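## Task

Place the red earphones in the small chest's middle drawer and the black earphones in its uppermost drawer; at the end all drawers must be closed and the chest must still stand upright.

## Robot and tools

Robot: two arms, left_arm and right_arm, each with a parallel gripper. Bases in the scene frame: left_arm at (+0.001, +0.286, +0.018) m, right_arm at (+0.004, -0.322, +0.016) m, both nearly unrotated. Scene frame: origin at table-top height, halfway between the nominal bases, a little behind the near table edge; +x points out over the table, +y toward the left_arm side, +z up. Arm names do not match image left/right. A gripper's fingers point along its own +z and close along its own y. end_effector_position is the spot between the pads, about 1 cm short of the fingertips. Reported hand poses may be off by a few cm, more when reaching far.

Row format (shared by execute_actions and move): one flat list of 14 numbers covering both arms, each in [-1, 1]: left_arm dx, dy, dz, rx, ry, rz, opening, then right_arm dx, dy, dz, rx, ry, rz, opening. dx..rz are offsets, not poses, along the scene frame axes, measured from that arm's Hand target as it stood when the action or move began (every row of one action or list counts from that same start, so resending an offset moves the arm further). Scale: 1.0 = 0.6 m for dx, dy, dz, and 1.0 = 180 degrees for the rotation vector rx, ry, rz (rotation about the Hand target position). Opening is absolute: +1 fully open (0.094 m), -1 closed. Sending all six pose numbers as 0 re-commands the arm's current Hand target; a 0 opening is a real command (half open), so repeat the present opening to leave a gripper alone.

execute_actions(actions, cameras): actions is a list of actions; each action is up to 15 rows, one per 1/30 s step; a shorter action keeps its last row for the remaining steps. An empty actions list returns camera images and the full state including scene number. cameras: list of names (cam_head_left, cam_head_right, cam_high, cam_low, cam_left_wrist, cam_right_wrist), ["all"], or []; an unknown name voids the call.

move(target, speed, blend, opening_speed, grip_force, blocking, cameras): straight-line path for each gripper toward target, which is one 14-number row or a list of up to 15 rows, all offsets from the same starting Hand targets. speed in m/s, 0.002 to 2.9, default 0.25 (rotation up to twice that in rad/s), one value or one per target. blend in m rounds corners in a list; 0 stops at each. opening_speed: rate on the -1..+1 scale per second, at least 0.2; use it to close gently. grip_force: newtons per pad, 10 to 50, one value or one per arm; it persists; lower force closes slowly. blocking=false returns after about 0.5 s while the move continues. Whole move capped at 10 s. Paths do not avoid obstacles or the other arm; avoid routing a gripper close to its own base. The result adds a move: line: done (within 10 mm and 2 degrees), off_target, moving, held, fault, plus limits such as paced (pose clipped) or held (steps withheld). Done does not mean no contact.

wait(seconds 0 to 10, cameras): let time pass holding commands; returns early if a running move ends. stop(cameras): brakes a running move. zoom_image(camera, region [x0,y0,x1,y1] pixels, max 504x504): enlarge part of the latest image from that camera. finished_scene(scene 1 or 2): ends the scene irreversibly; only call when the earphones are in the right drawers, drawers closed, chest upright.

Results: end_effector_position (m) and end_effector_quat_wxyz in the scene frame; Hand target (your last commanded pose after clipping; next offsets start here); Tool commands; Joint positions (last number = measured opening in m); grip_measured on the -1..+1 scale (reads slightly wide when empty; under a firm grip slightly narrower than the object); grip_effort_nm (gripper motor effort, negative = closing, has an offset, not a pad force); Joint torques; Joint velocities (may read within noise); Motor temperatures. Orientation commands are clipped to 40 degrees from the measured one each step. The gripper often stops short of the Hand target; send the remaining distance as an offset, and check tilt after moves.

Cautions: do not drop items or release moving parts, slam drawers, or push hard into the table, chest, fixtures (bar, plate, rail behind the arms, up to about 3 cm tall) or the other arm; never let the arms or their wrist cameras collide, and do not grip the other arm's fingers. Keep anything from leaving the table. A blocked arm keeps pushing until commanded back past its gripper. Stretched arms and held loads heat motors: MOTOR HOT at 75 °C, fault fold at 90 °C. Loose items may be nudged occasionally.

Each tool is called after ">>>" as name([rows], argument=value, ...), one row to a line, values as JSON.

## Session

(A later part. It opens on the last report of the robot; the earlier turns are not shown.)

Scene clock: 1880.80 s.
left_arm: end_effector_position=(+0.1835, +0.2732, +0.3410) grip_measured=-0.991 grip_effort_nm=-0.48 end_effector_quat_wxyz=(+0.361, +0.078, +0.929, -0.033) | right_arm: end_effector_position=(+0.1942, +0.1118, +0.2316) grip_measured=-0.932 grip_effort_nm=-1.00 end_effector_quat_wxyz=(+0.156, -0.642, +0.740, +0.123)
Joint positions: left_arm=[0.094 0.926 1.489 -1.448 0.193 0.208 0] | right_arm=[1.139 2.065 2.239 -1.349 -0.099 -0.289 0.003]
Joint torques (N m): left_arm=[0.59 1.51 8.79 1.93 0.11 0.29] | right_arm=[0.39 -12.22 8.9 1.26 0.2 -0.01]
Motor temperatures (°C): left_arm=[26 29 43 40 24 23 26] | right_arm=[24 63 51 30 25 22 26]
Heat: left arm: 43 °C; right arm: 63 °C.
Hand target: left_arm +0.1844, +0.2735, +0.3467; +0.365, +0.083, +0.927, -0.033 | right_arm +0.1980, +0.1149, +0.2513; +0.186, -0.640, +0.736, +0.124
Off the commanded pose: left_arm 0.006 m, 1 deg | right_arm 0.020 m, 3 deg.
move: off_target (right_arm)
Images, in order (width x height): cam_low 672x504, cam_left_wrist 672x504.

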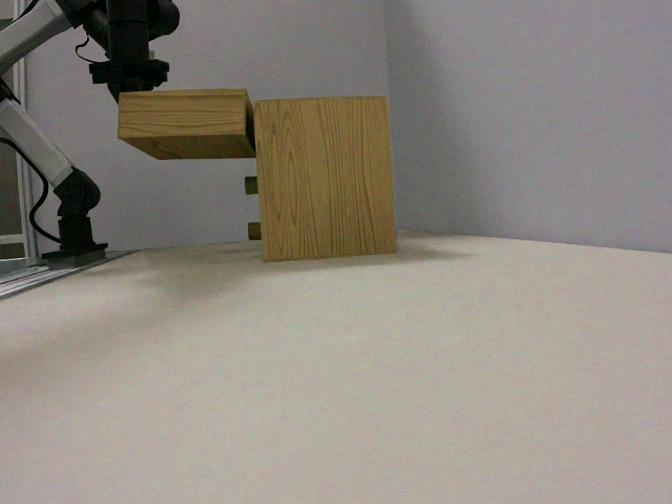

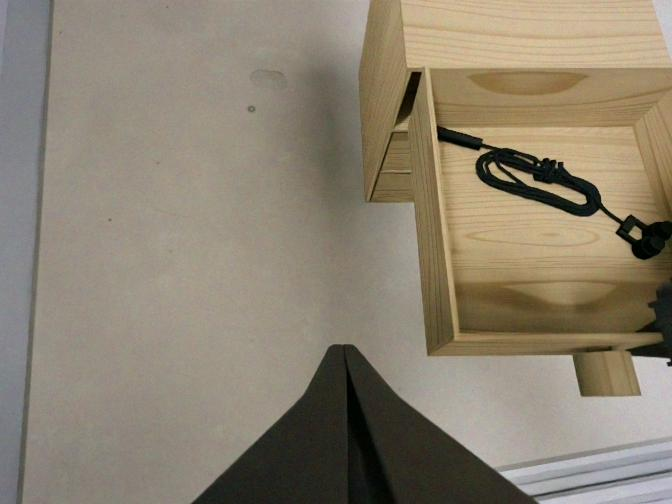

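>>> move([
  [0,0,0,0,0,0,-1,0.0,0.003,-0.04,0,0,-0.0045,-1],
], speed=0.04, cameras=["cam_left_wrist","cam_low","cam_high"])

>>> zoom_image(camera="cam_low", region=[110, 80, 310, 230])

>>> zoom_image(camera="cam_high", region=[220, 140, 472, 329])

Scene clock: 1894.43 s.
left_arm: end_effector_position=(+0.1835, +0.2732, +0.3410) grip_measured=-0.991 grip_effort_nm=-0.49 end_effector_quat_wxyz=(+0.361, +0.078, +0.929, -0.033) | right_arm: end_effector_position=(+0.1966, +0.1145, +0.1985) grip_measured=-0.932 grip_effort_nm=-0.99 end_effector_quat_wxyz=(+0.142, -0.638, +0.748, +0.115)
Joint positions: left_arm=[0.094 0.926 1.489 -1.448 0.193 0.208 0] | right_arm=[1.139 2.065 2.112 -1.254 -0.094 -0.274 0.003]
Joint torques (N m): left_arm=[0.62 1.52 8.79 1.93 0.11 0.28] | right_arm=[0.73 -15.88 5.68 1.51 0.22 0.01]
Motor temperatures (°C): left_arm=[26 29 43 40 24 23 26] | right_arm=[23 64 51 30 25 22 26]
Heat: left arm: 43 °C; right arm: 64 °C.
Hand target: left_arm +0.1844, +0.2735, +0.3467; +0.365, +0.083, +0.927, -0.033 | right_arm +0.1979, +0.1167, +0.2272; +0.187, -0.634, +0.740, +0.123
Off the commanded pose: left_arm 0.006 m, 1 deg | right_arm 0.029 m, 5 deg.
move: off_target (right_arm)
Images, in order (width x height): cam_high 672x504, cam_low 672x504, cam_left_wrist 672x504.

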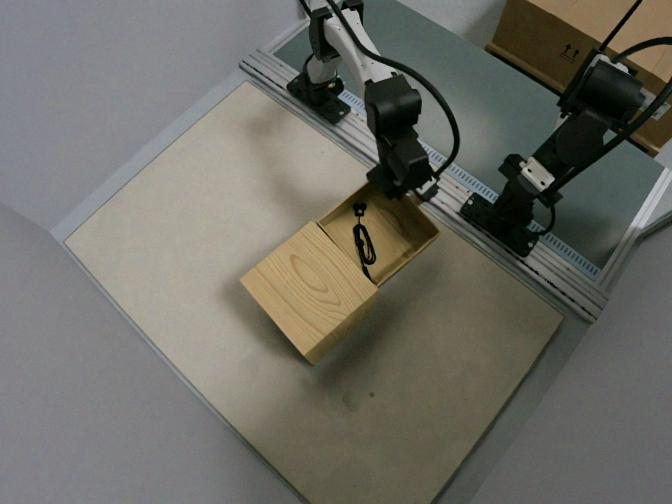

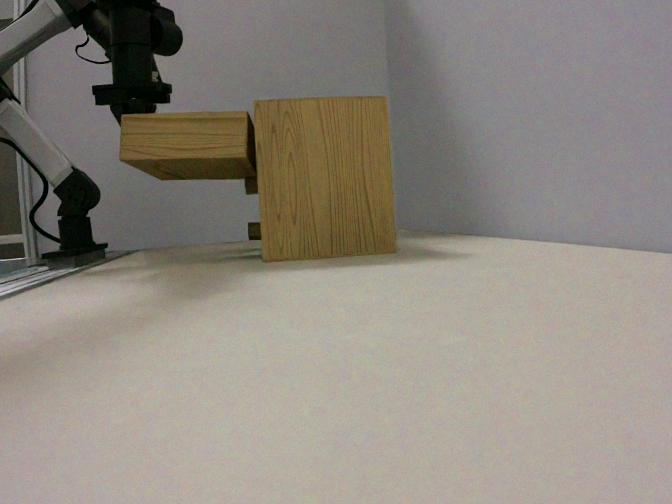

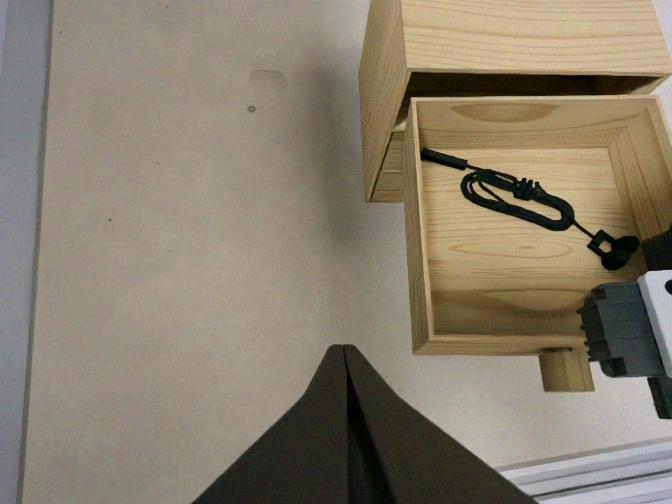

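Scaled by 2.520 from the camera's 672x504 image, which has a finer 960x720 frame.

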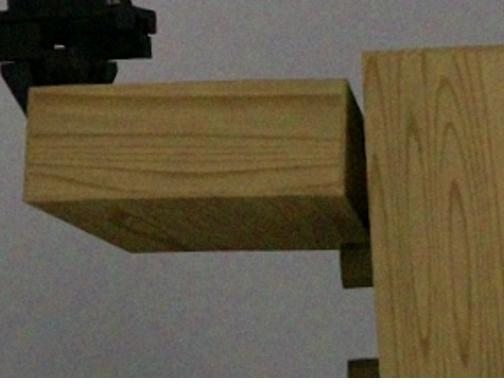

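Scaled by 2.000 from the camera's 672x504 image, which has a finer 960x720 frame.

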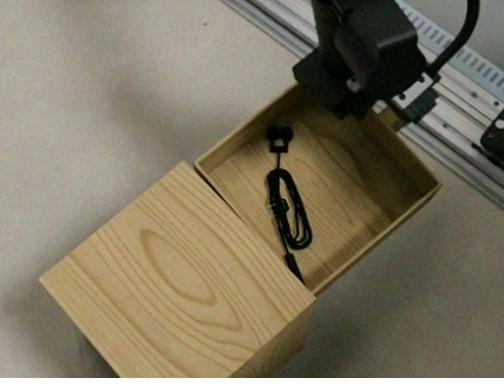

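>>> move([
  [0,0,0,0,0,0,-1,-0.02,0.0,-0.04,0,0,0,-1],
  [0,0,0,0,0,0,-1,-0.01,0.0,0.004,0,0,0,-1],
], speed=0.06, cameras=["cam_low"])

>>> zoom_image(camera="cam_low", region=[110, 80, 310, 230])

Scene clock: 1909.30 s.
left_arm: end_effector_position=(+0.1835, +0.2732, +0.3410) grip_measured=-0.991 grip_effort_nm=-0.48 end_effector_quat_wxyz=(+0.361, +0.078, +0.929, -0.033) | right_arm: end_effector_position=(+0.1850, +0.1124, +0.2146) grip_measured=-0.933 grip_effort_nm=-1.00 end_effector_quat_wxyz=(+0.164, -0.638, +0.743, +0.118)
Joint positions: left_arm=[0.094 0.926 1.489 -1.448 0.193 0.208 0] | right_arm=[1.168 1.999 2.065 -1.228 -0.071 -0.255 0.003]
Joint torques (N m): left_arm=[0.64 1.51 8.79 1.93 0.11 0.28] | right_arm=[-0.42 -10.97 9.06 1.29 0.09 -0.07]
Motor temperatures (°C): left_arm=[26 29 43 40 24 23 26] | right_arm=[24 68 48 31 25 22 26]
Heat: left arm: 43 °C; right arm: 68 °C.
Hand target: left_arm +0.1844, +0.2735, +0.3467; +0.365, +0.083, +0.927, -0.033 | right_arm +0.1918, +0.1167, +0.2297; +0.187, -0.635, +0.740, +0.122
Off the commanded pose: left_arm 0.006 m, 1 deg | right_arm 0.017 m, 3 deg.
move: off_target (right_arm)
Images, in order (width x height): cam_low 672x504.

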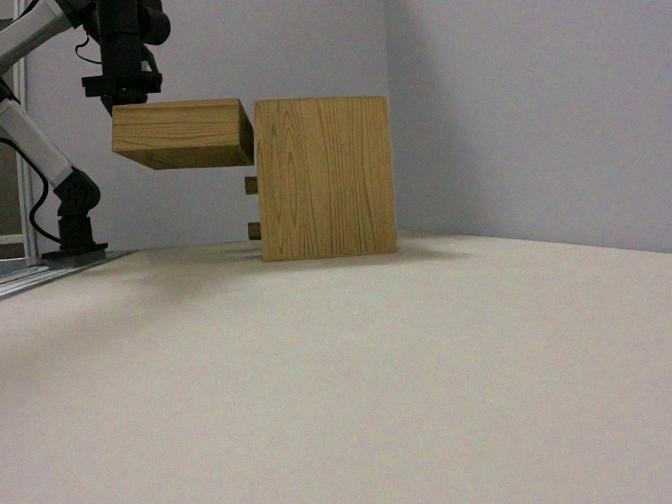

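Scaled by 2.520 from the camera's 672x504 image, which has a finer 960x720 frame.

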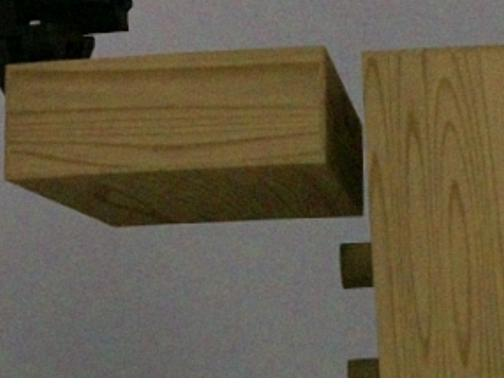

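>>> move([
  [0,0,0,0,0,0,-1,-0.016,0.007,-0.004,0,0,0,-1],
  [0,0,0,0,0,0,-1,0.083,-0.0108,-0.004,0,0,0,-1],
], speed=0.06, blend=[0.003,0], cameras=["cam_low","cam_left_wrist","cam_high"])

>>> zoom_image(camera="cam_low", region=[110, 80, 310, 230])

>>> zoom_image(camera="cam_left_wrist", region=[360, 40, 672, 274])

>>> zoom_image(camera="cam_high", region=[220, 140, 472, 329])

Scene clock: 1927.90 s.
left_arm: end_effector_position=(+0.1835, +0.2732, +0.3410) grip_measured=-0.991 grip_effort_nm=-0.48 end_effector_quat_wxyz=(+0.361, +0.078, +0.929, -0.033) | right_arm: end_effector_position=(+0.2139, +0.1084, +0.2130) grip_measured=-0.933 grip_effort_nm=-0.99 end_effector_quat_wxyz=(+0.141, -0.647, +0.736, +0.143)
Joint positions: left_arm=[0.094 0.926 1.489 -1.448 0.193 0.208 0] | right_arm=[1.071 2.081 2.186 -1.302 -0.176 -0.356 0.003]
Joint torques (N m): left_arm=[0.64 1.51 8.75 1.93 0.11 0.28] | right_arm=[-1.92 -11.21 9.17 1.51 0.55 -0.08]
Motor temperatures (°C): left_arm=[26 29 43 40 24 23 26] | right_arm=[24 71 50 31 25 22 26]
Heat: left arm: 43 °C; right arm: 71 °C.
Hand target: left_arm +0.1844, +0.2735, +0.3467; +0.365, +0.083, +0.927, -0.033 | right_arm +0.2417, +0.1103, +0.2274; +0.187, -0.634, +0.740, +0.123
Off the commanded pose: left_arm 0.006 m, 1 deg | right_arm 0.031 m, 6 deg.
move: off_target (right_arm)
Images, in order (width x height): cam_high 672x504, cam_low 672x504, cam_left_wrist 672x504.

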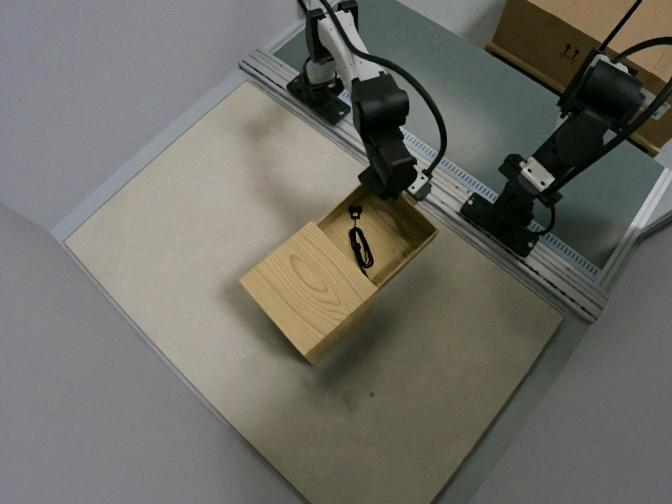

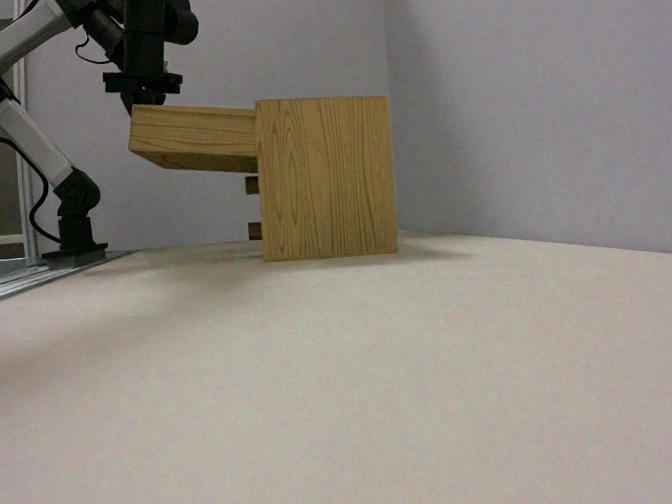

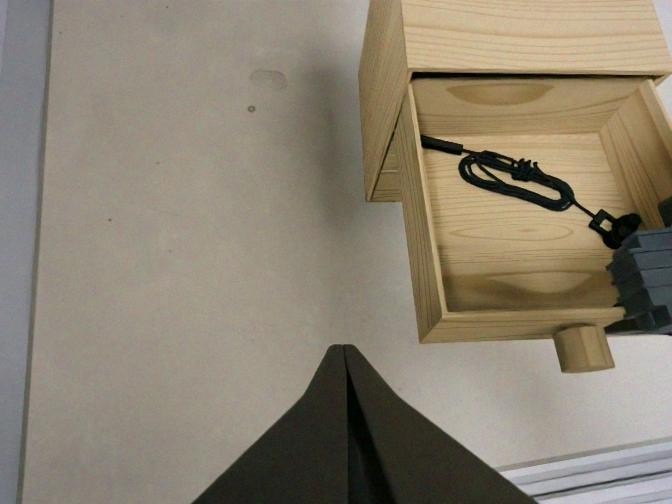

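Scaled by 2.520 from the camera's 672x504 image, which has a finer 960x720 frame.

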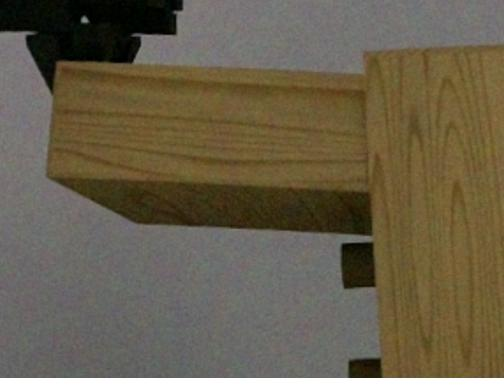

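Scaled by 1.615 from the camera's 672x504 image, which has a finer 960x720 frame.

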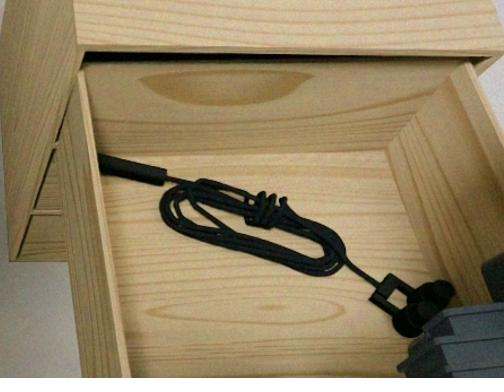

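Scaled by 2.000 from the camera's 672x504 image, which has a finer 960x720 frame.

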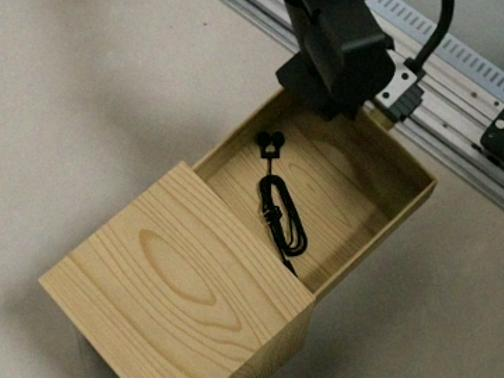

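>>> move([
  [0,0,0,0,0,0,-1,-0.09,0.016,0.02,-0.0015,-0.0082,0,-1],
  [0,0,0,0,0,0,-1,-0.048,0.0087,0.0,-0.0015,-0.0082,0,-1],
], speed=0.06, blend=[0.003,0], cameras=["cam_low"])

>>> zoom_image(camera="cam_low", region=[110, 80, 310, 230])

Scene clock: 1949.40 s.
left_arm: end_effector_position=(+0.1835, +0.2732, +0.3410) grip_measured=-0.991 grip_effort_nm=-0.48 end_effector_quat_wxyz=(+0.361, +0.078, +0.929, -0.033) | right_arm: end_effector_position=(+0.2048, +0.1151, +0.2014) grip_measured=-0.933 grip_effort_nm=-0.99 end_effector_quat_wxyz=(+0.151, -0.640, +0.746, +0.108)
Joint positions: left_arm=[0.094 0.926 1.489 -1.448 0.193 0.208 0] | right_arm=[1.13 2.078 2.141 -1.261 -0.077 -0.291 0.003]
Joint torques (N m): left_arm=[0.59 1.52 8.77 1.93 0.11 0.28] | right_arm=[-0.46 -15.42 5.68 1.56 0.2 -0.16]
Motor temperatures (°C): left_arm=[26 29 43 40 24 23 26] | right_arm=[24 67 48 32 25 22 26]
Heat: left arm: 43 °C; right arm: 67 °C.
Hand target: left_arm +0.1844, +0.2735, +0.3467; +0.365, +0.083, +0.927, -0.033 | right_arm +0.2128, +0.1155, +0.2274; +0.195, -0.636, +0.738, +0.113
Off the commanded pose: left_arm 0.006 m, 1 deg | right_arm 0.027 m, 5 deg.
move: off_target (right_arm)
Images, in order (width x height): cam_low 672x504.

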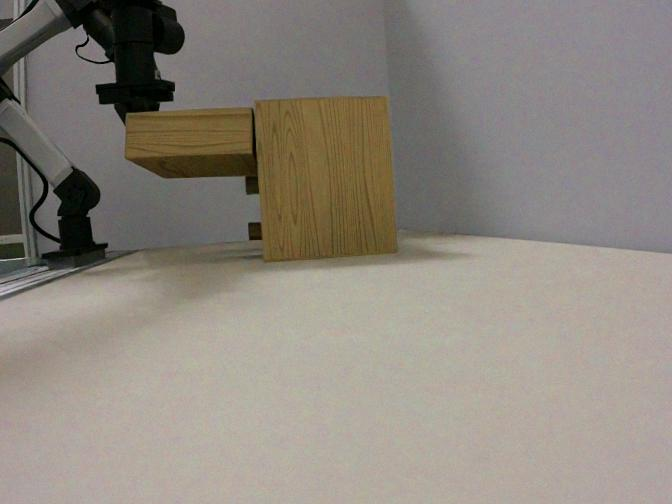

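Scaled by 2.520 from the camera's 672x504 image, which has a finer 960x720 frame.

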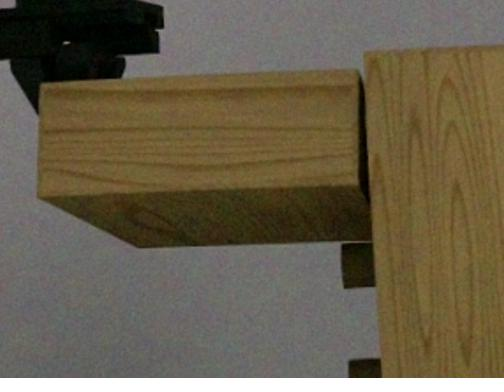

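>>> move([
  [0,0,0,0,0,0,-1,-0.042,0.0073,0.026,0,0,0,-1],
  [0,0,0,0,0,0,-1,0.0,0,0.006,0,0,0,-1],
], speed=0.06, blend=[0.003,0], cameras=["cam_low"])

>>> zoom_image(camera="cam_low", region=[110, 80, 310, 230])

Scene clock: 1960.93 s.
left_arm: end_effector_position=(+0.1835, +0.2732, +0.3410) grip_measured=-0.991 grip_effort_nm=-0.49 end_effector_quat_wxyz=(+0.361, +0.078, +0.929, -0.033) | right_arm: end_effector_position=(+0.2042, +0.1132, +0.2007) grip_measured=-0.933 grip_effort_nm=-1.00 end_effector_quat_wxyz=(+0.148, -0.639, +0.747, +0.105)
Joint positions: left_arm=[0.094 0.926 1.489 -1.448 0.193 0.208 0] | right_arm=[1.13 2.078 2.141 -1.27 -0.075 -0.29 0.003]
Joint torques (N m): left_arm=[0.62 1.51 8.77 1.93 0.11 0.29] | right_arm=[-0.46 -15.19 7.25 1.43 0.18 -0.16]
Motor temperatures (°C): left_arm=[26 29 43 40 24 23 26] | right_arm=[24 76 46 32 25 22 26]
Heat: left arm: 43 °C; right arm: 76 °C. Fold the right arm in close to its base, or ease its load, before you think long.
Hand target: left_arm +0.1844, +0.2735, +0.3467; +0.365, +0.083, +0.927, -0.033 | right_arm +0.2129, +0.1154, +0.2310; +0.195, -0.636, +0.738, +0.113
Off the commanded pose: left_arm 0.006 m, 1 deg | right_arm 0.032 m, 6 deg.
MOTOR HOT: joint 2 (shoulder) of the right arm reports 76 °C; the controller's stop level is 90 °C. To cool a motor, set the load down, stop pushing, or move to a pose that needs little force.
move: off_target (right_arm)
Images, in order (width x height): cam_low 672x504.

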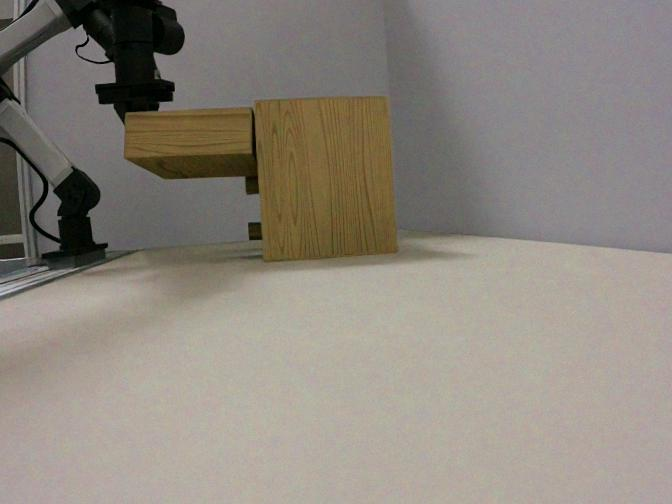

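Scaled by 2.520 from the camera's 672x504 image, which has a finer 960x720 frame.

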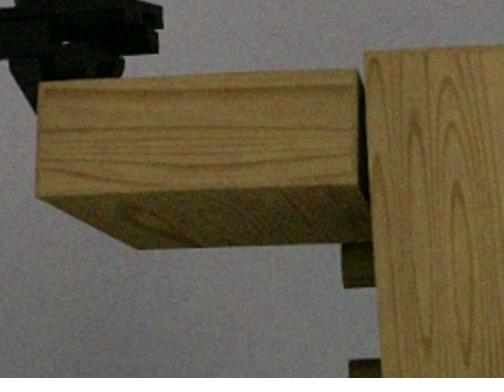

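>>> move([
  [0,0,0,0,0,0,-1,-0.083,0.065,0,0,0,0,-1],
  [0,0,0,0,0,0,-1,-0.083,0.065,-0.25,0,0,0,-1],
  [0,0,0,0,0,0,-1,-0.083,0.065,-0.312,0,0,0,-1],
  [0,0,0,0,0,0,-1,-0.083,0.065,-0.312,0,0,0,-0.1],
], speed=[0.12,0.12,0.05,0.05], opening_speed=1, cameras=["cam_high","cam_left_wrist"])

Scene clock: 1982.37 s.
left_arm: end_effector_position=(+0.1835, +0.2732, +0.3410) grip_measured=-0.991 grip_effort_nm=-0.49 end_effector_quat_wxyz=(+0.361, +0.078, +0.929, -0.033) | right_arm: end_effector_position=(+0.1625, +0.1583, +0.0523) grip_measured=-0.102 grip_effort_nm=0.14 end_effector_quat_wxyz=(+0.201, -0.636, +0.735, +0.119)
Joint positions: left_arm=[0.094 0.926 1.489 -1.448 0.193 0.208 0] | right_arm=[1.271 2.095 1.525 -0.522 0.003 -0.175 0.042]
Joint torques (N m): left_arm=[0.61 1.5 8.77 1.93 0.11 0.28] | right_arm=[-0.06 -10.77 5.01 1.45 0.1 0]
Motor temperatures (°C): left_arm=[26 28 43 40 24 23 26] | right_arm=[24 82 45 32 25 22 26]
Heat: left arm: 43 °C; right arm: 82 °C. Fold the right arm in close to its base, or ease its load, before you think long.
Hand target: left_arm +0.1844, +0.2735, +0.3467; +0.365, +0.083, +0.927, -0.033 | right_arm +0.1631, +0.1544, +0.0437; +0.195, -0.636, +0.738, +0.113
Off the commanded pose: left_arm 0.006 m, 1 deg | right_arm 0.009 m, 1 deg.
MOTOR HOT: still on. Joint 2 (shoulder) of the right arm reports 82 °C.
move: done
Images, in order (width x height): cam_high 672x504, cam_left_wrist 672x504.

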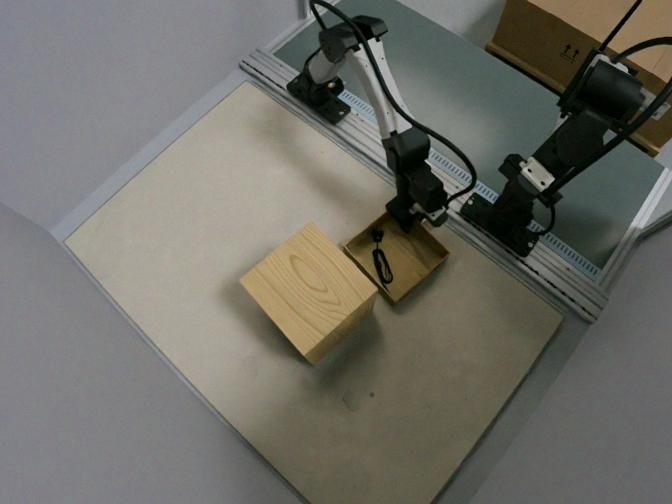

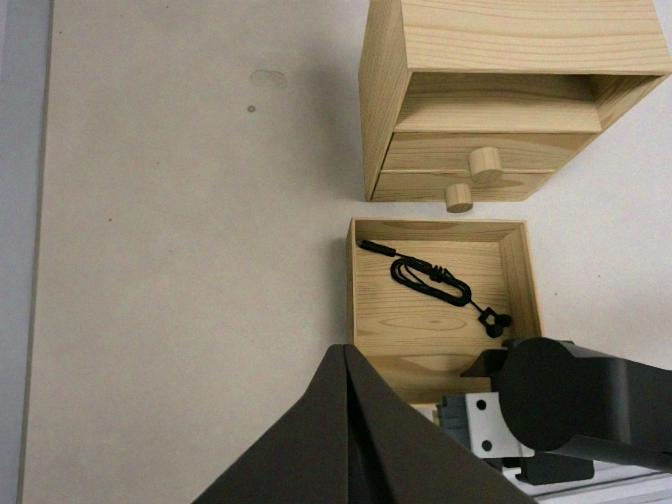

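>>> move([
  [0,0,0,0,0,0,-1,0,0,0.2,0,0,0,-0.1],
  [0,0,0,0,0,0,-1,0.05,-0.9,0.3,0,0,0,-0.1],
], speed=0.25)

Scene clock: 1994.57 s.
left_arm: end_effector_position=(+0.1835, +0.2732, +0.3410) grip_measured=-0.991 grip_effort_nm=-0.48 end_effector_quat_wxyz=(+0.361, +0.078, +0.929, -0.033) | right_arm: end_effector_position=(+0.2025, -0.3934, +0.2184) grip_measured=-0.102 grip_effort_nm=0.13 end_effector_quat_wxyz=(+0.210, -0.619, +0.756, -0.030)
Joint positions: left_arm=[0.094 0.926 1.489 -1.448 0.193 0.208 0] | right_arm=[-0.672 1.196 1.258 -1.484 -0.41 -2.03 0.042]
Joint torques (N m): left_arm=[0.59 1.51 8.77 1.93 0.11 0.28] | right_arm=[-0.28 -2.54 7.46 -0.19 -0.32 -0.11]
Motor temperatures (°C): left_arm=[26 28 43 40 24 23 26] | right_arm=[24 79 45 32 25 22 25]
Heat: left arm: 43 °C; right arm: 79 °C. Fold the right arm in close to its base, or ease its load, before you think long.
Hand target: left_arm +0.1844, +0.2735, +0.3467; +0.365, +0.083, +0.927, -0.033 | right_arm +0.1932, -0.3856, +0.2237; +0.195, -0.636, +0.738, +0.112
Off the commanded pose: left_arm 0.006 m, 1 deg | right_arm 0.013 m, 17 deg.
MOTOR HOT: still on. Joint 2 (shoulder) of the right arm reports 79 °C.
joint sent to its limit (right arm) — joint 4 (wrist pitch), lower limit. The joint targets are off in orientation, not in position.
move: off_target (right_arm)

>>> move([
  [0.14,-0.25,-0.187,0.422,-0.288,-0.2055,-0.2,0,0,0,0,0,0,-0.1],
  [0.34,-0.31,-0.187,0.422,-0.288,-0.2055,-0.2,0,0,0,0,0,0,-0.1],
], speed=[0.25,0.12], cameras=["cam_left_wrist"])

Scene clock: 2008.30 s.
left_arm: end_effector_position=(+0.3810, +0.0925, +0.2226) grip_measured=-0.202 grip_effort_nm=0.12 end_effector_quat_wxyz=(+0.532, +0.553, +0.458, +0.449) | right_arm: end_effector_position=(+0.2025, -0.3934, +0.2184) grip_measured=-0.102 grip_effort_nm=0.14 end_effector_quat_wxyz=(+0.210, -0.619, +0.756, -0.030)
Joint positions: left_arm=[-0.661 1.528 0.556 0.9 -0.462 1.538 0.037] | right_arm=[-0.672 1.196 1.258 -1.484 -0.41 -2.03 0.042]
Joint torques (N m): left_arm=[0.72 -4.16 10.33 2.88 0.1 0.05] | right_arm=[-0.25 -2.54 7.46 -0.19 -0.32 -0.13]
Motor temperatures (°C): left_arm=[26 28 43 42 24 23 26] | right_arm=[24 68 47 31 25 22 25]
Heat: left arm: 43 °C; right arm: 68 °C.
Hand target: left_arm +0.3886, +0.0876, +0.2346; +0.548, +0.543, +0.451, +0.449 | right_arm +0.1932, -0.3856, +0.2237; +0.195, -0.636, +0.738, +0.112
Off the commanded pose: left_arm 0.015 m, 2 deg | right_arm 0.013 m, 17 deg.
MOTOR HOT: cleared for the motors of the right arm.
joint sent to its limit (right arm) — joint 4 (wrist pitch), lower limit. The joint targets are off in orientation, not in position.
move: off_target (left_arm, right_arm)
Images, in order (width x height): cam_left_wrist 672x504.

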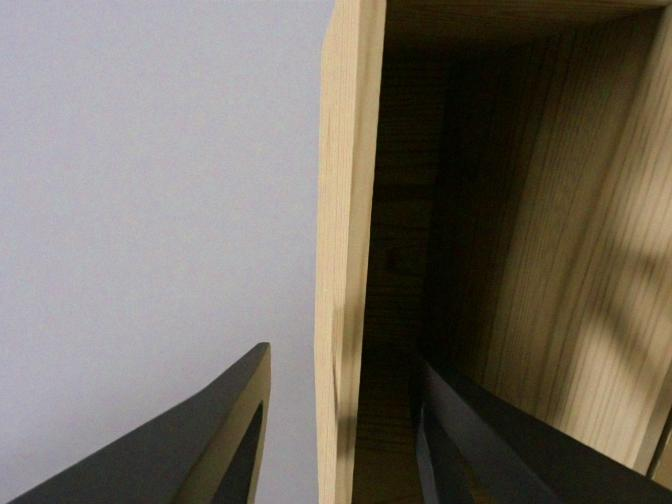

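>>> move([
  [0,0,0,0,0,0,-1,0,0,0,0,0,0,-0.1],
  [0.04,-0.05,0,0,0,0,-1,0,0,0,0,0,0,-0.1],
  [0.0,-0.36,0,0,0,0,-1,0,0,0,0,0,0,-0.1],
], speed=0.08, opening_speed=1, cameras=["cam_high"])

>>> move([
  [-0.18,-0.02,0,0,0,0,-1,0,0,0,0,0,0,-0.1],
], speed=0.08, cameras=["cam_high","cam_left_wrist"])

Scene clock: 2023.63 s.
left_arm: end_effector_position=(+0.3909, -0.0849, +0.2241) grip_measured=-0.931 grip_effort_nm=-1.04 end_effector_quat_wxyz=(+0.504, +0.517, +0.489, +0.490) | right_arm: end_effector_position=(+0.2025, -0.3934, +0.2184) grip_measured=-0.102 grip_effort_nm=0.14 end_effector_quat_wxyz=(+0.210, -0.619, +0.756, -0.030)
Joint positions: left_arm=[-1.038 2.052 1.227 0.74 -0.976 1.508 0.003] | right_arm=[-0.672 1.196 1.258 -1.484 -0.41 -2.03 0.042]
Joint torques (N m): left_arm=[-2.24 -9.01 12.66 2.42 1.11 0.2] | right_arm=[-0.27 -2.55 7.47 -0.19 -0.32 -0.12]
Motor temperatures (°C): left_arm=[26 29 46 46 25 23 26] | right_arm=[24 61 48 30 25 22 25]
Heat: left arm: 46 °C; right arm: 61 °C.
Hand target: left_arm +0.3885, -0.1284, +0.2346; +0.548, +0.543, +0.451, +0.449 | right_arm +0.1932, -0.3856, +0.2237; +0.195, -0.636, +0.738, +0.112
Off the commanded pose: left_arm 0.045 m, 9 deg | right_arm 0.013 m, 17 deg.
joint sent to its limit (right arm) — joint 4 (wrist pitch), lower limit. The joint targets are off in orientation, not in position.
move: off_target (left_arm, right_arm)
Images, in order (width x height): cam_high 672x504.

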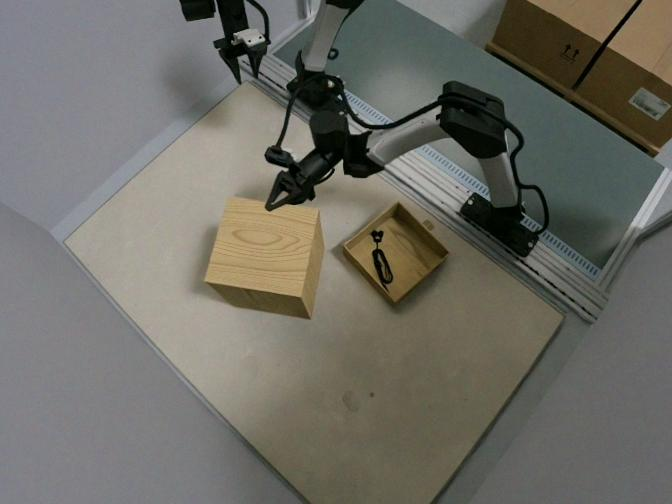

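Scene clock: 2025.33 s.
left_arm: end_effector_position=(+0.3002, -0.1284, +0.2226) grip_measured=-0.931 grip_effort_nm=-1.04 end_effector_quat_wxyz=(+0.525, +0.530, +0.469, +0.473) | right_arm: end_effector_position=(+0.2025, -0.3934, +0.2184) grip_measured=-0.102 grip_effort_nm=0.14 end_effector_quat_wxyz=(+0.210, -0.619, +0.756, -0.030)
Joint positions: left_arm=[-1.262 2.02 1.176 0.761 -1.129 1.496 0.003] | right_arm=[-0.672 1.196 1.258 -1.484 -0.41 -2.03 0.042]
Joint torques (N m): left_arm=[-3.23 -14.32 6.2 2.14 0.24 0.05] | right_arm=[-0.23 -2.54 7.47 -0.19 -0.32 -0.12]
Motor temperatures (°C): left_arm=[26 30 46 46 25 23 26] | right_arm=[24 60 48 30 25 22 25]
Heat: left arm: 46 °C; right arm: 60 °C.
Hand target: left_arm +0.2806, -0.1404, +0.2346; +0.548, +0.543, +0.452, +0.449 | right_arm +0.1932, -0.3856, +0.2237; +0.195, -0.636, +0.738, +0.112
Off the commanded pose: left_arm 0.026 m, 4 deg | right_arm 0.013 m, 17 deg.
joint sent to its limit (right arm) — joint 4 (wrist pitch), lower limit. The joint targets are off in orientation, not in position.
move: off_target (left_arm, right_arm)
Images, in order (width x height): cam_high 672x504, cam_left_wrist 672x504.

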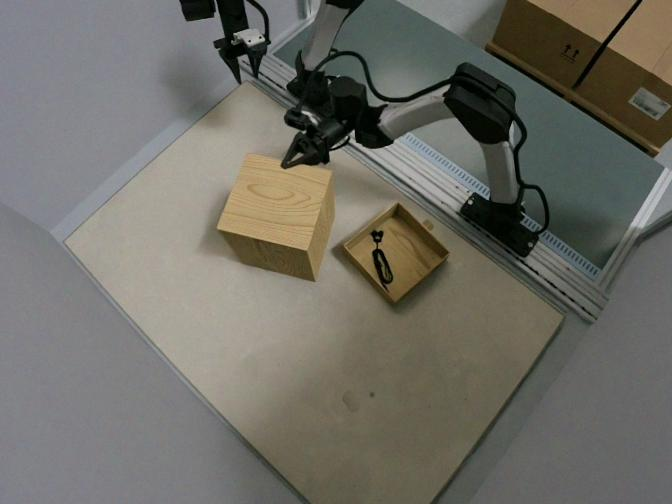

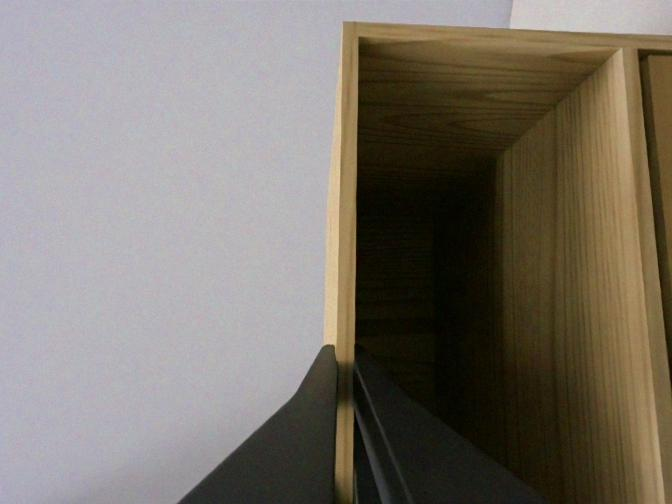

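>>> move([
  [-0.02,0.02,0,0,0,-0.16,-1,0,0,0,0,0,0,-0.1],
], speed=0.08, cameras=["cam_high","cam_left_wrist"])

Scene clock: 2044.57 s.
left_arm: end_effector_position=(+0.2830, -0.1182, +0.2230) grip_measured=-0.931 grip_effort_nm=-1.04 end_effector_quat_wxyz=(+0.620, +0.627, +0.339, +0.329) | right_arm: end_effector_position=(+0.2025, -0.3934, +0.2184) grip_measured=-0.102 grip_effort_nm=0.13 end_effector_quat_wxyz=(+0.210, -0.619, +0.756, -0.030)
Joint positions: left_arm=[-1.149 1.777 0.828 0.898 -0.541 1.515 0.003] | right_arm=[-0.672 1.196 1.258 -1.484 -0.41 -2.03 0.042]
Joint torques (N m): left_arm=[-0.51 -11.54 6.24 2.63 0.87 0.21] | right_arm=[-0.27 -2.55 7.47 -0.19 -0.32 -0.13]
Motor temperatures (°C): left_arm=[26 40 43 46 25 23 28] | right_arm=[24 54 48 30 25 22 24]
Heat: left arm: 46 °C; right arm: 54 °C.
Hand target: left_arm +0.2686, -0.1284, +0.2346; +0.642, +0.638, +0.302, +0.299 | right_arm +0.1932, -0.3856, +0.2237; +0.195, -0.636, +0.738, +0.112
Off the commanded pose: left_arm 0.021 m, 6 deg | right_arm 0.013 m, 17 deg.
joint sent to its limit (right arm) — joint 4 (wrist pitch), lower limit. The joint targets are off in orientation, not in position.
move: off_target (left_arm, right_arm)
Images, in order (width x height): cam_high 672x504, cam_left_wrist 672x504.

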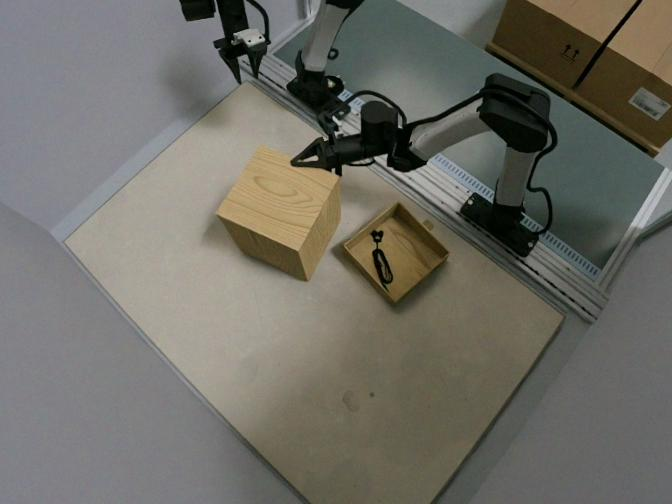

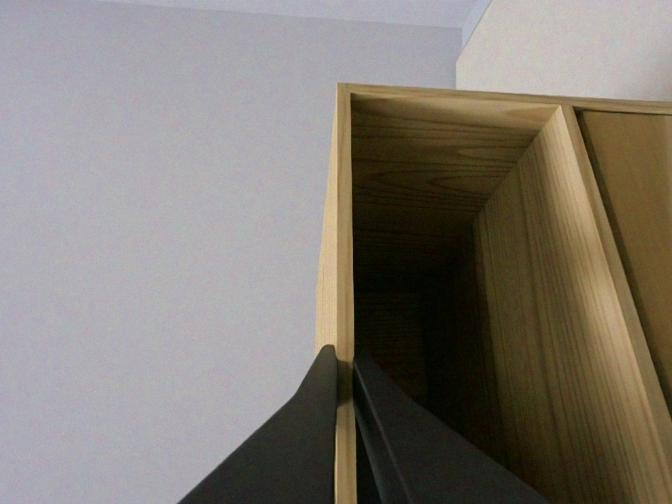

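>>> move([
  [0.0,0.075,0,0,0,-0.09,-1,0,0,0,0,0,0,-0.1],
], speed=0.08, cameras=["cam_high","cam_left_wrist"])

Scene clock: 2055.03 s.
left_arm: end_effector_position=(+0.2779, -0.0840, +0.2229) grip_measured=-0.931 grip_effort_nm=-1.04 end_effector_quat_wxyz=(+0.663, +0.678, +0.232, +0.218) | right_arm: end_effector_position=(+0.2025, -0.3934, +0.2184) grip_measured=-0.102 grip_effort_nm=0.14 end_effector_quat_wxyz=(+0.210, -0.619, +0.756, -0.030)
Joint positions: left_arm=[-0.928 1.615 0.636 0.935 0.015 1.529 0.003] | right_arm=[-0.672 1.196 1.258 -1.484 -0.41 -2.03 0.042]
Joint torques (N m): left_arm=[0.57 -9.78 6.26 2.76 0.52 0.11] | right_arm=[-0.23 -2.54 7.45 -0.18 -0.32 -0.12]
Heat: left arm: 47 °C; right arm: 52 °C.
Hand target: left_arm +0.2685, -0.0834, +0.2346; +0.678, +0.674, +0.209, +0.205 | right_arm +0.1932, -0.3856, +0.2237; +0.195, -0.636, +0.738, +0.112
Off the commanded pose: left_arm 0.015 m, 3 deg | right_arm 0.013 m, 17 deg.
joint sent to its limit (right arm) — joint 4 (wrist pitch), lower limit. The joint targets are off in orientation, not in position.
move: off_target (left_arm, right_arm)
Images, in order (width x height): cam_high 672x504, cam_left_wrist 672x504.

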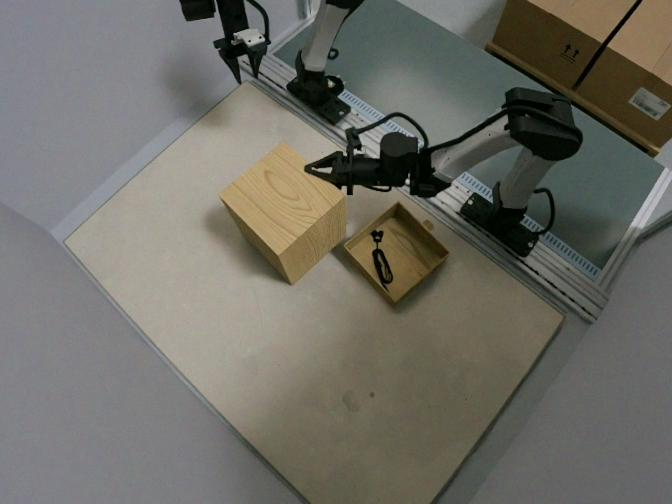

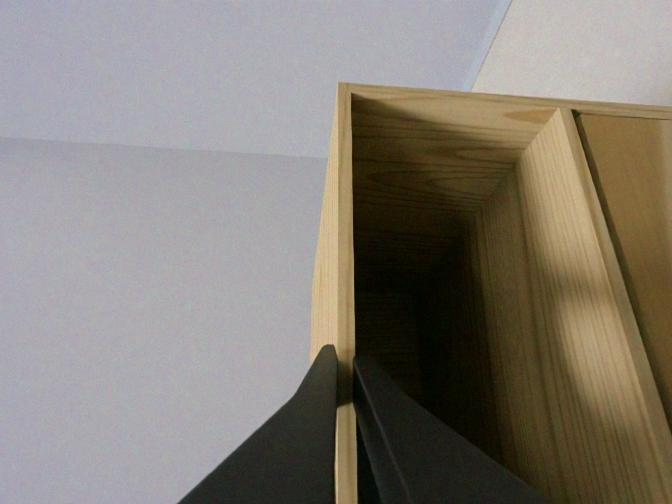

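>>> move([
  [-0.01,0,-0.012,0,0,0,-0.5,0,0,0,0,0,0,-0.1],
  [-0.11,0.16,-0.01,0,0,0,-0.5,0,0,0,0,0,0,-0.1],
  [-0.16,0.5,0.22,-0.086,0.504,0.2055,-1,0,0,0,0,0,0,-0.1],
], speed=[0.05,0.15,0.25])

>>> move([
  [0,0.05,0,0,0,0.15,-1,0,0,0,0,0,0,-0.1],
], cameras=["cam_high","cam_left_wrist","cam_low","cam_right_wrist"])

Scene clock: 2079.43 s.
left_arm: end_effector_position=(+0.1735, +0.2138, +0.3612) grip_measured=-0.991 grip_effort_nm=-0.49 end_effector_quat_wxyz=(+0.387, +0.402, +0.823, -0.105) | right_arm: end_effector_position=(+0.2025, -0.3934, +0.2184) grip_measured=-0.102 grip_effort_nm=0.14 end_effector_quat_wxyz=(+0.210, -0.619, +0.756, -0.030)
Joint positions: left_arm=[0.129 1.012 1.584 -1.568 0.594 0.865 0] | right_arm=[-0.672 1.196 1.258 -1.484 -0.41 -2.03 0.042]
Joint torques (N m): left_arm=[0.24 0.14 8.2 1.64 0.17 0.01] | right_arm=[-0.27 -2.52 7.47 -0.18 -0.32 -0.12]
Motor temperatures (°C): left_arm=[26 38 41 49 25 23 28] | right_arm=[24 49 49 29 25 22 24]
Heat: left arm: 49 °C; right arm: 49 °C.
Hand target: left_arm +0.1725, +0.2166, +0.3666; +0.315, +0.440, +0.824, -0.169 | right_arm +0.1932, -0.3856, +0.2237; +0.195, -0.636, +0.738, +0.112
Off the commanded pose: left_arm 0.006 m, 12 deg | right_arm 0.013 m, 17 deg.
joint sent to its limit (left arm) — joint 4 (wrist pitch), lower limit. The joint targets are off in orientation, not in position.
joint sent to its limit (right arm) — joint 4 (wrist pitch), lower limit. The joint targets are off in orientation, not in position.
move: off_target (left_arm, right_arm); target 3's new opening was sent with left_arm's hand 0.006 m and 12 deg from that target

Scene clock: 2080.97 s.
left_arm: end_effector_position=(+0.1745, +0.2441, +0.3598) grip_measured=-0.991 grip_effort_nm=-0.48 end_effector_quat_wxyz=(+0.364, +0.232, +0.899, -0.081) | right_arm: end_effector_position=(+0.2025, -0.3934, +0.2184) grip_measured=-0.102 grip_effort_nm=0.14 end_effector_quat_wxyz=(+0.210, -0.619, +0.756, -0.030)
Joint positions: left_arm=[0.153 0.994 1.609 -1.569 0.425 0.532 0] | right_arm=[-0.672 1.196 1.258 -1.484 -0.41 -2.03 0.042]
Joint torques (N m): left_arm=[0.09 0.03 8.25 1.79 0.05 -0.06] | right_arm=[-0.27 -2.52 7.47 -0.19 -0.32 -0.12]
Heat: left arm: 49 °C; right arm: 49 °C.
Hand target: left_arm +0.1724, +0.2466, +0.3666; +0.346, +0.236, +0.904, -0.090 | right_arm +0.1932, -0.3856, +0.2237; +0.195, -0.636, +0.738, +0.112
Off the commanded pose: left_arm 0.008 m, 2 deg | right_arm 0.013 m, 17 deg.
joint sent to its limit (left arm) — joint 4 (wrist pitch), lower limit. The joint targets are off in orientation, not in position.
joint sent to its limit (right arm) — joint 4 (wrist pitch), lower limit. The joint targets are off in orientation, not in position.
move: off_target (right_arm)
Images, in order (width x height): cam_high 672x504, cam_low 672x504, cam_left_wrist 672x504, cam_right_wrist 672x504.

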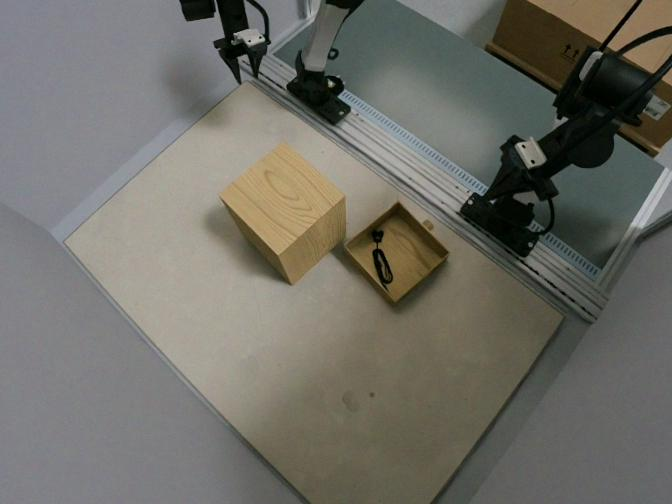

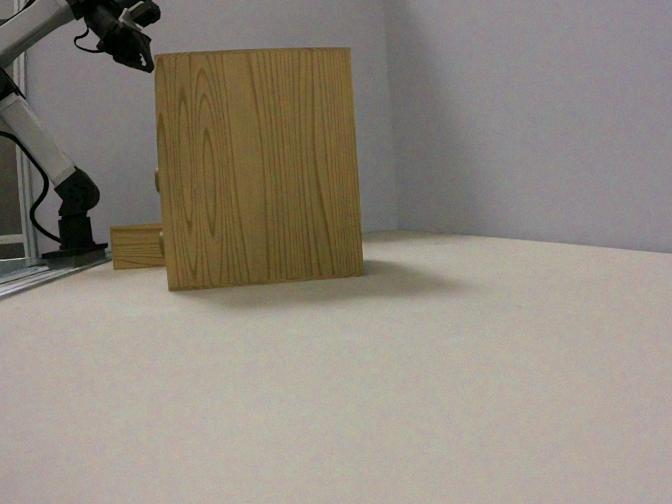

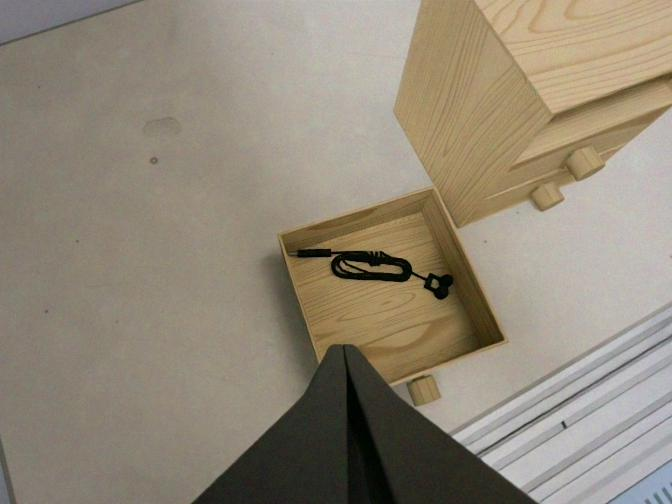

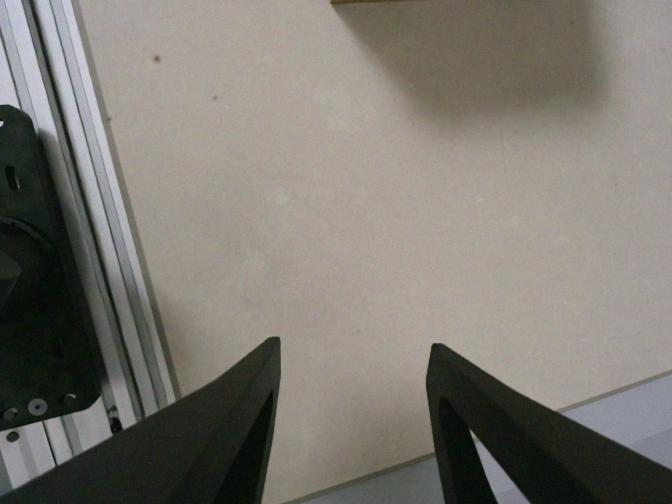

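>>> move([
  [0,-0.08,0,0,0,-0.12,-1,0,0,0,0,0,0,-0.1],
], cameras=["cam_left_wrist"])

Scene clock: 2111.77 s.
left_arm: end_effector_position=(+0.1727, +0.2006, +0.3601) grip_measured=-0.991 grip_effort_nm=-0.48 end_effector_quat_wxyz=(+0.354, +0.373, +0.848, -0.131) | right_arm: end_effector_position=(+0.2025, -0.3934, +0.2184) grip_measured=-0.102 grip_effort_nm=0.14 end_effector_quat_wxyz=(+0.210, -0.619, +0.756, -0.030)
Joint positions: left_arm=[-0.012 1.044 1.619 -1.569 0.513 0.669 0] | right_arm=[-0.672 1.196 1.258 -1.484 -0.41 -2.03 0.042]
Joint torques (N m): left_arm=[-0.61 0.51 8.43 1.69 0.31 0.28] | right_arm=[-0.27 -2.54 7.47 -0.19 -0.32 -0.13]
Motor temperatures (°C): left_arm=[26 33 42 44 24 23 27] | right_arm=[23 46 49 29 26 22 24]
Heat: left arm: 44 °C; right arm: 49 °C.
Hand target: left_arm +0.1725, +0.1986, +0.3666; +0.323, +0.401, +0.843, -0.154 | right_arm +0.1932, -0.3856, +0.2237; +0.195, -0.636, +0.738, +0.112
Off the commanded pose: left_arm 0.007 m, 6 deg | right_arm 0.013 m, 17 deg.
joint sent to its limit (left arm) — joint 4 (wrist pitch), lower limit. The joint targets are off in orientation, not in position.
joint sent to its limit (right arm) — joint 4 (wrist pitch), lower limit. The joint targets are off in orientation, not in position.
move: off_target (left_arm, right_arm)
Images, in order (width x height): cam_left_wrist 672x504.

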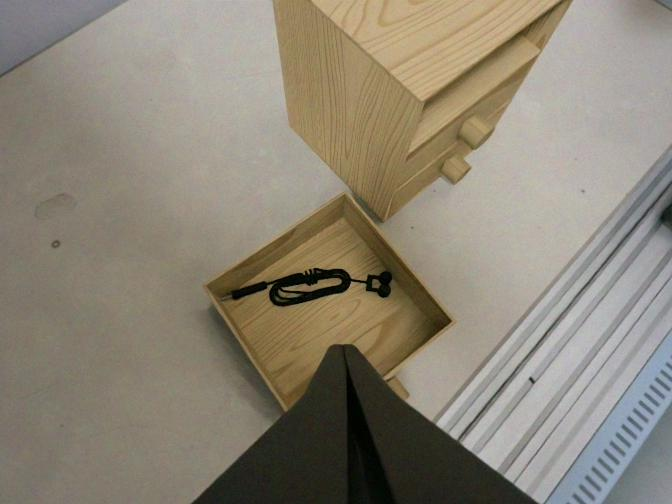

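>>> move([
  [0,0.06,0,0,0,0.05,-1,-0.1,0.85,0.03,0,0,0,-0.1],
  [0,0.06,0,0,0,0.05,-1,-0.05,0.9,-0.15,0,0,0,-0.1],
  [0,0.06,0,0,0,0.05,-1,-0.05,0.9,-0.298,0,0,0,-0.1],
], speed=[0.25,0.15,0.08], cameras=["cam_right_wrist","cam_left_wrist"])

Scene clock: 2140.87 s.
left_arm: end_effector_position=(+0.1741, +0.2319, +0.3677) grip_measured=-0.991 grip_effort_nm=-0.48 end_effector_quat_wxyz=(+0.385, +0.305, +0.866, -0.090) | right_arm: end_effector_position=(+0.1633, +0.1573, +0.0518) grip_measured=-0.102 grip_effort_nm=0.14 end_effector_quat_wxyz=(+0.202, -0.633, +0.739, +0.113)
Joint positions: left_arm=[0.164 0.998 1.619 -1.569 0.515 0.68 0] | right_arm=[1.275 2.096 1.527 -0.527 0.02 -0.165 0.042]
Joint torques (N m): left_arm=[0.62 -0.03 5.79 1.78 0.16 0.28] | right_arm=[-0.35 -10.97 5.18 1.44 -0.05 -0.11]
Heat: left arm: 43 °C; right arm: 48 °C.
Hand target: left_arm +0.1725, +0.2346, +0.3666; +0.334, +0.333, +0.872, -0.128 | right_arm +0.1632, +0.1545, +0.0451; +0.195, -0.636, +0.738, +0.113
Off the commanded pose: left_arm 0.003 m, 8 deg | right_arm 0.007 m, 1 deg.
joint sent to its limit (left arm) — joint 4 (wrist pitch), lower limit. The joint targets are off in orientation, not in position.
move: off_target (left_arm)
Images, in order (width x height): cam_left_wrist 672x504, cam_right_wrist 672x504.

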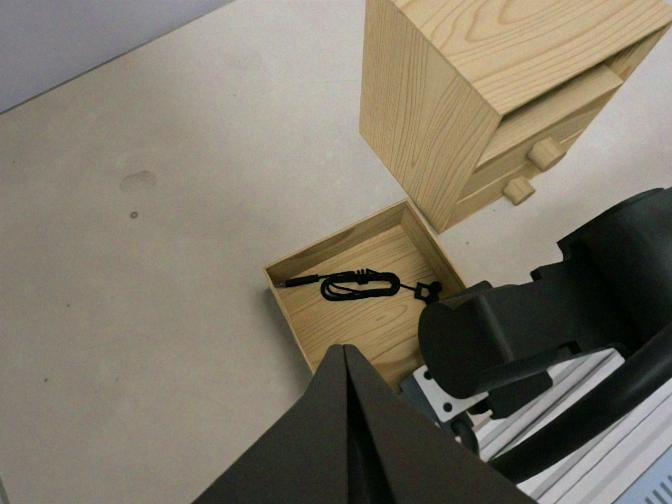

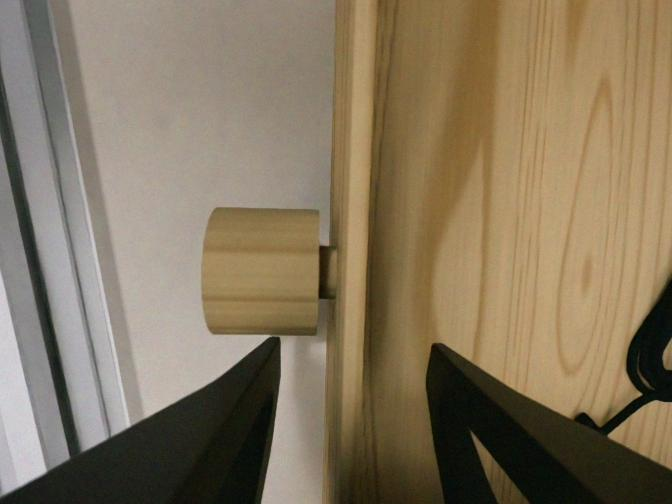

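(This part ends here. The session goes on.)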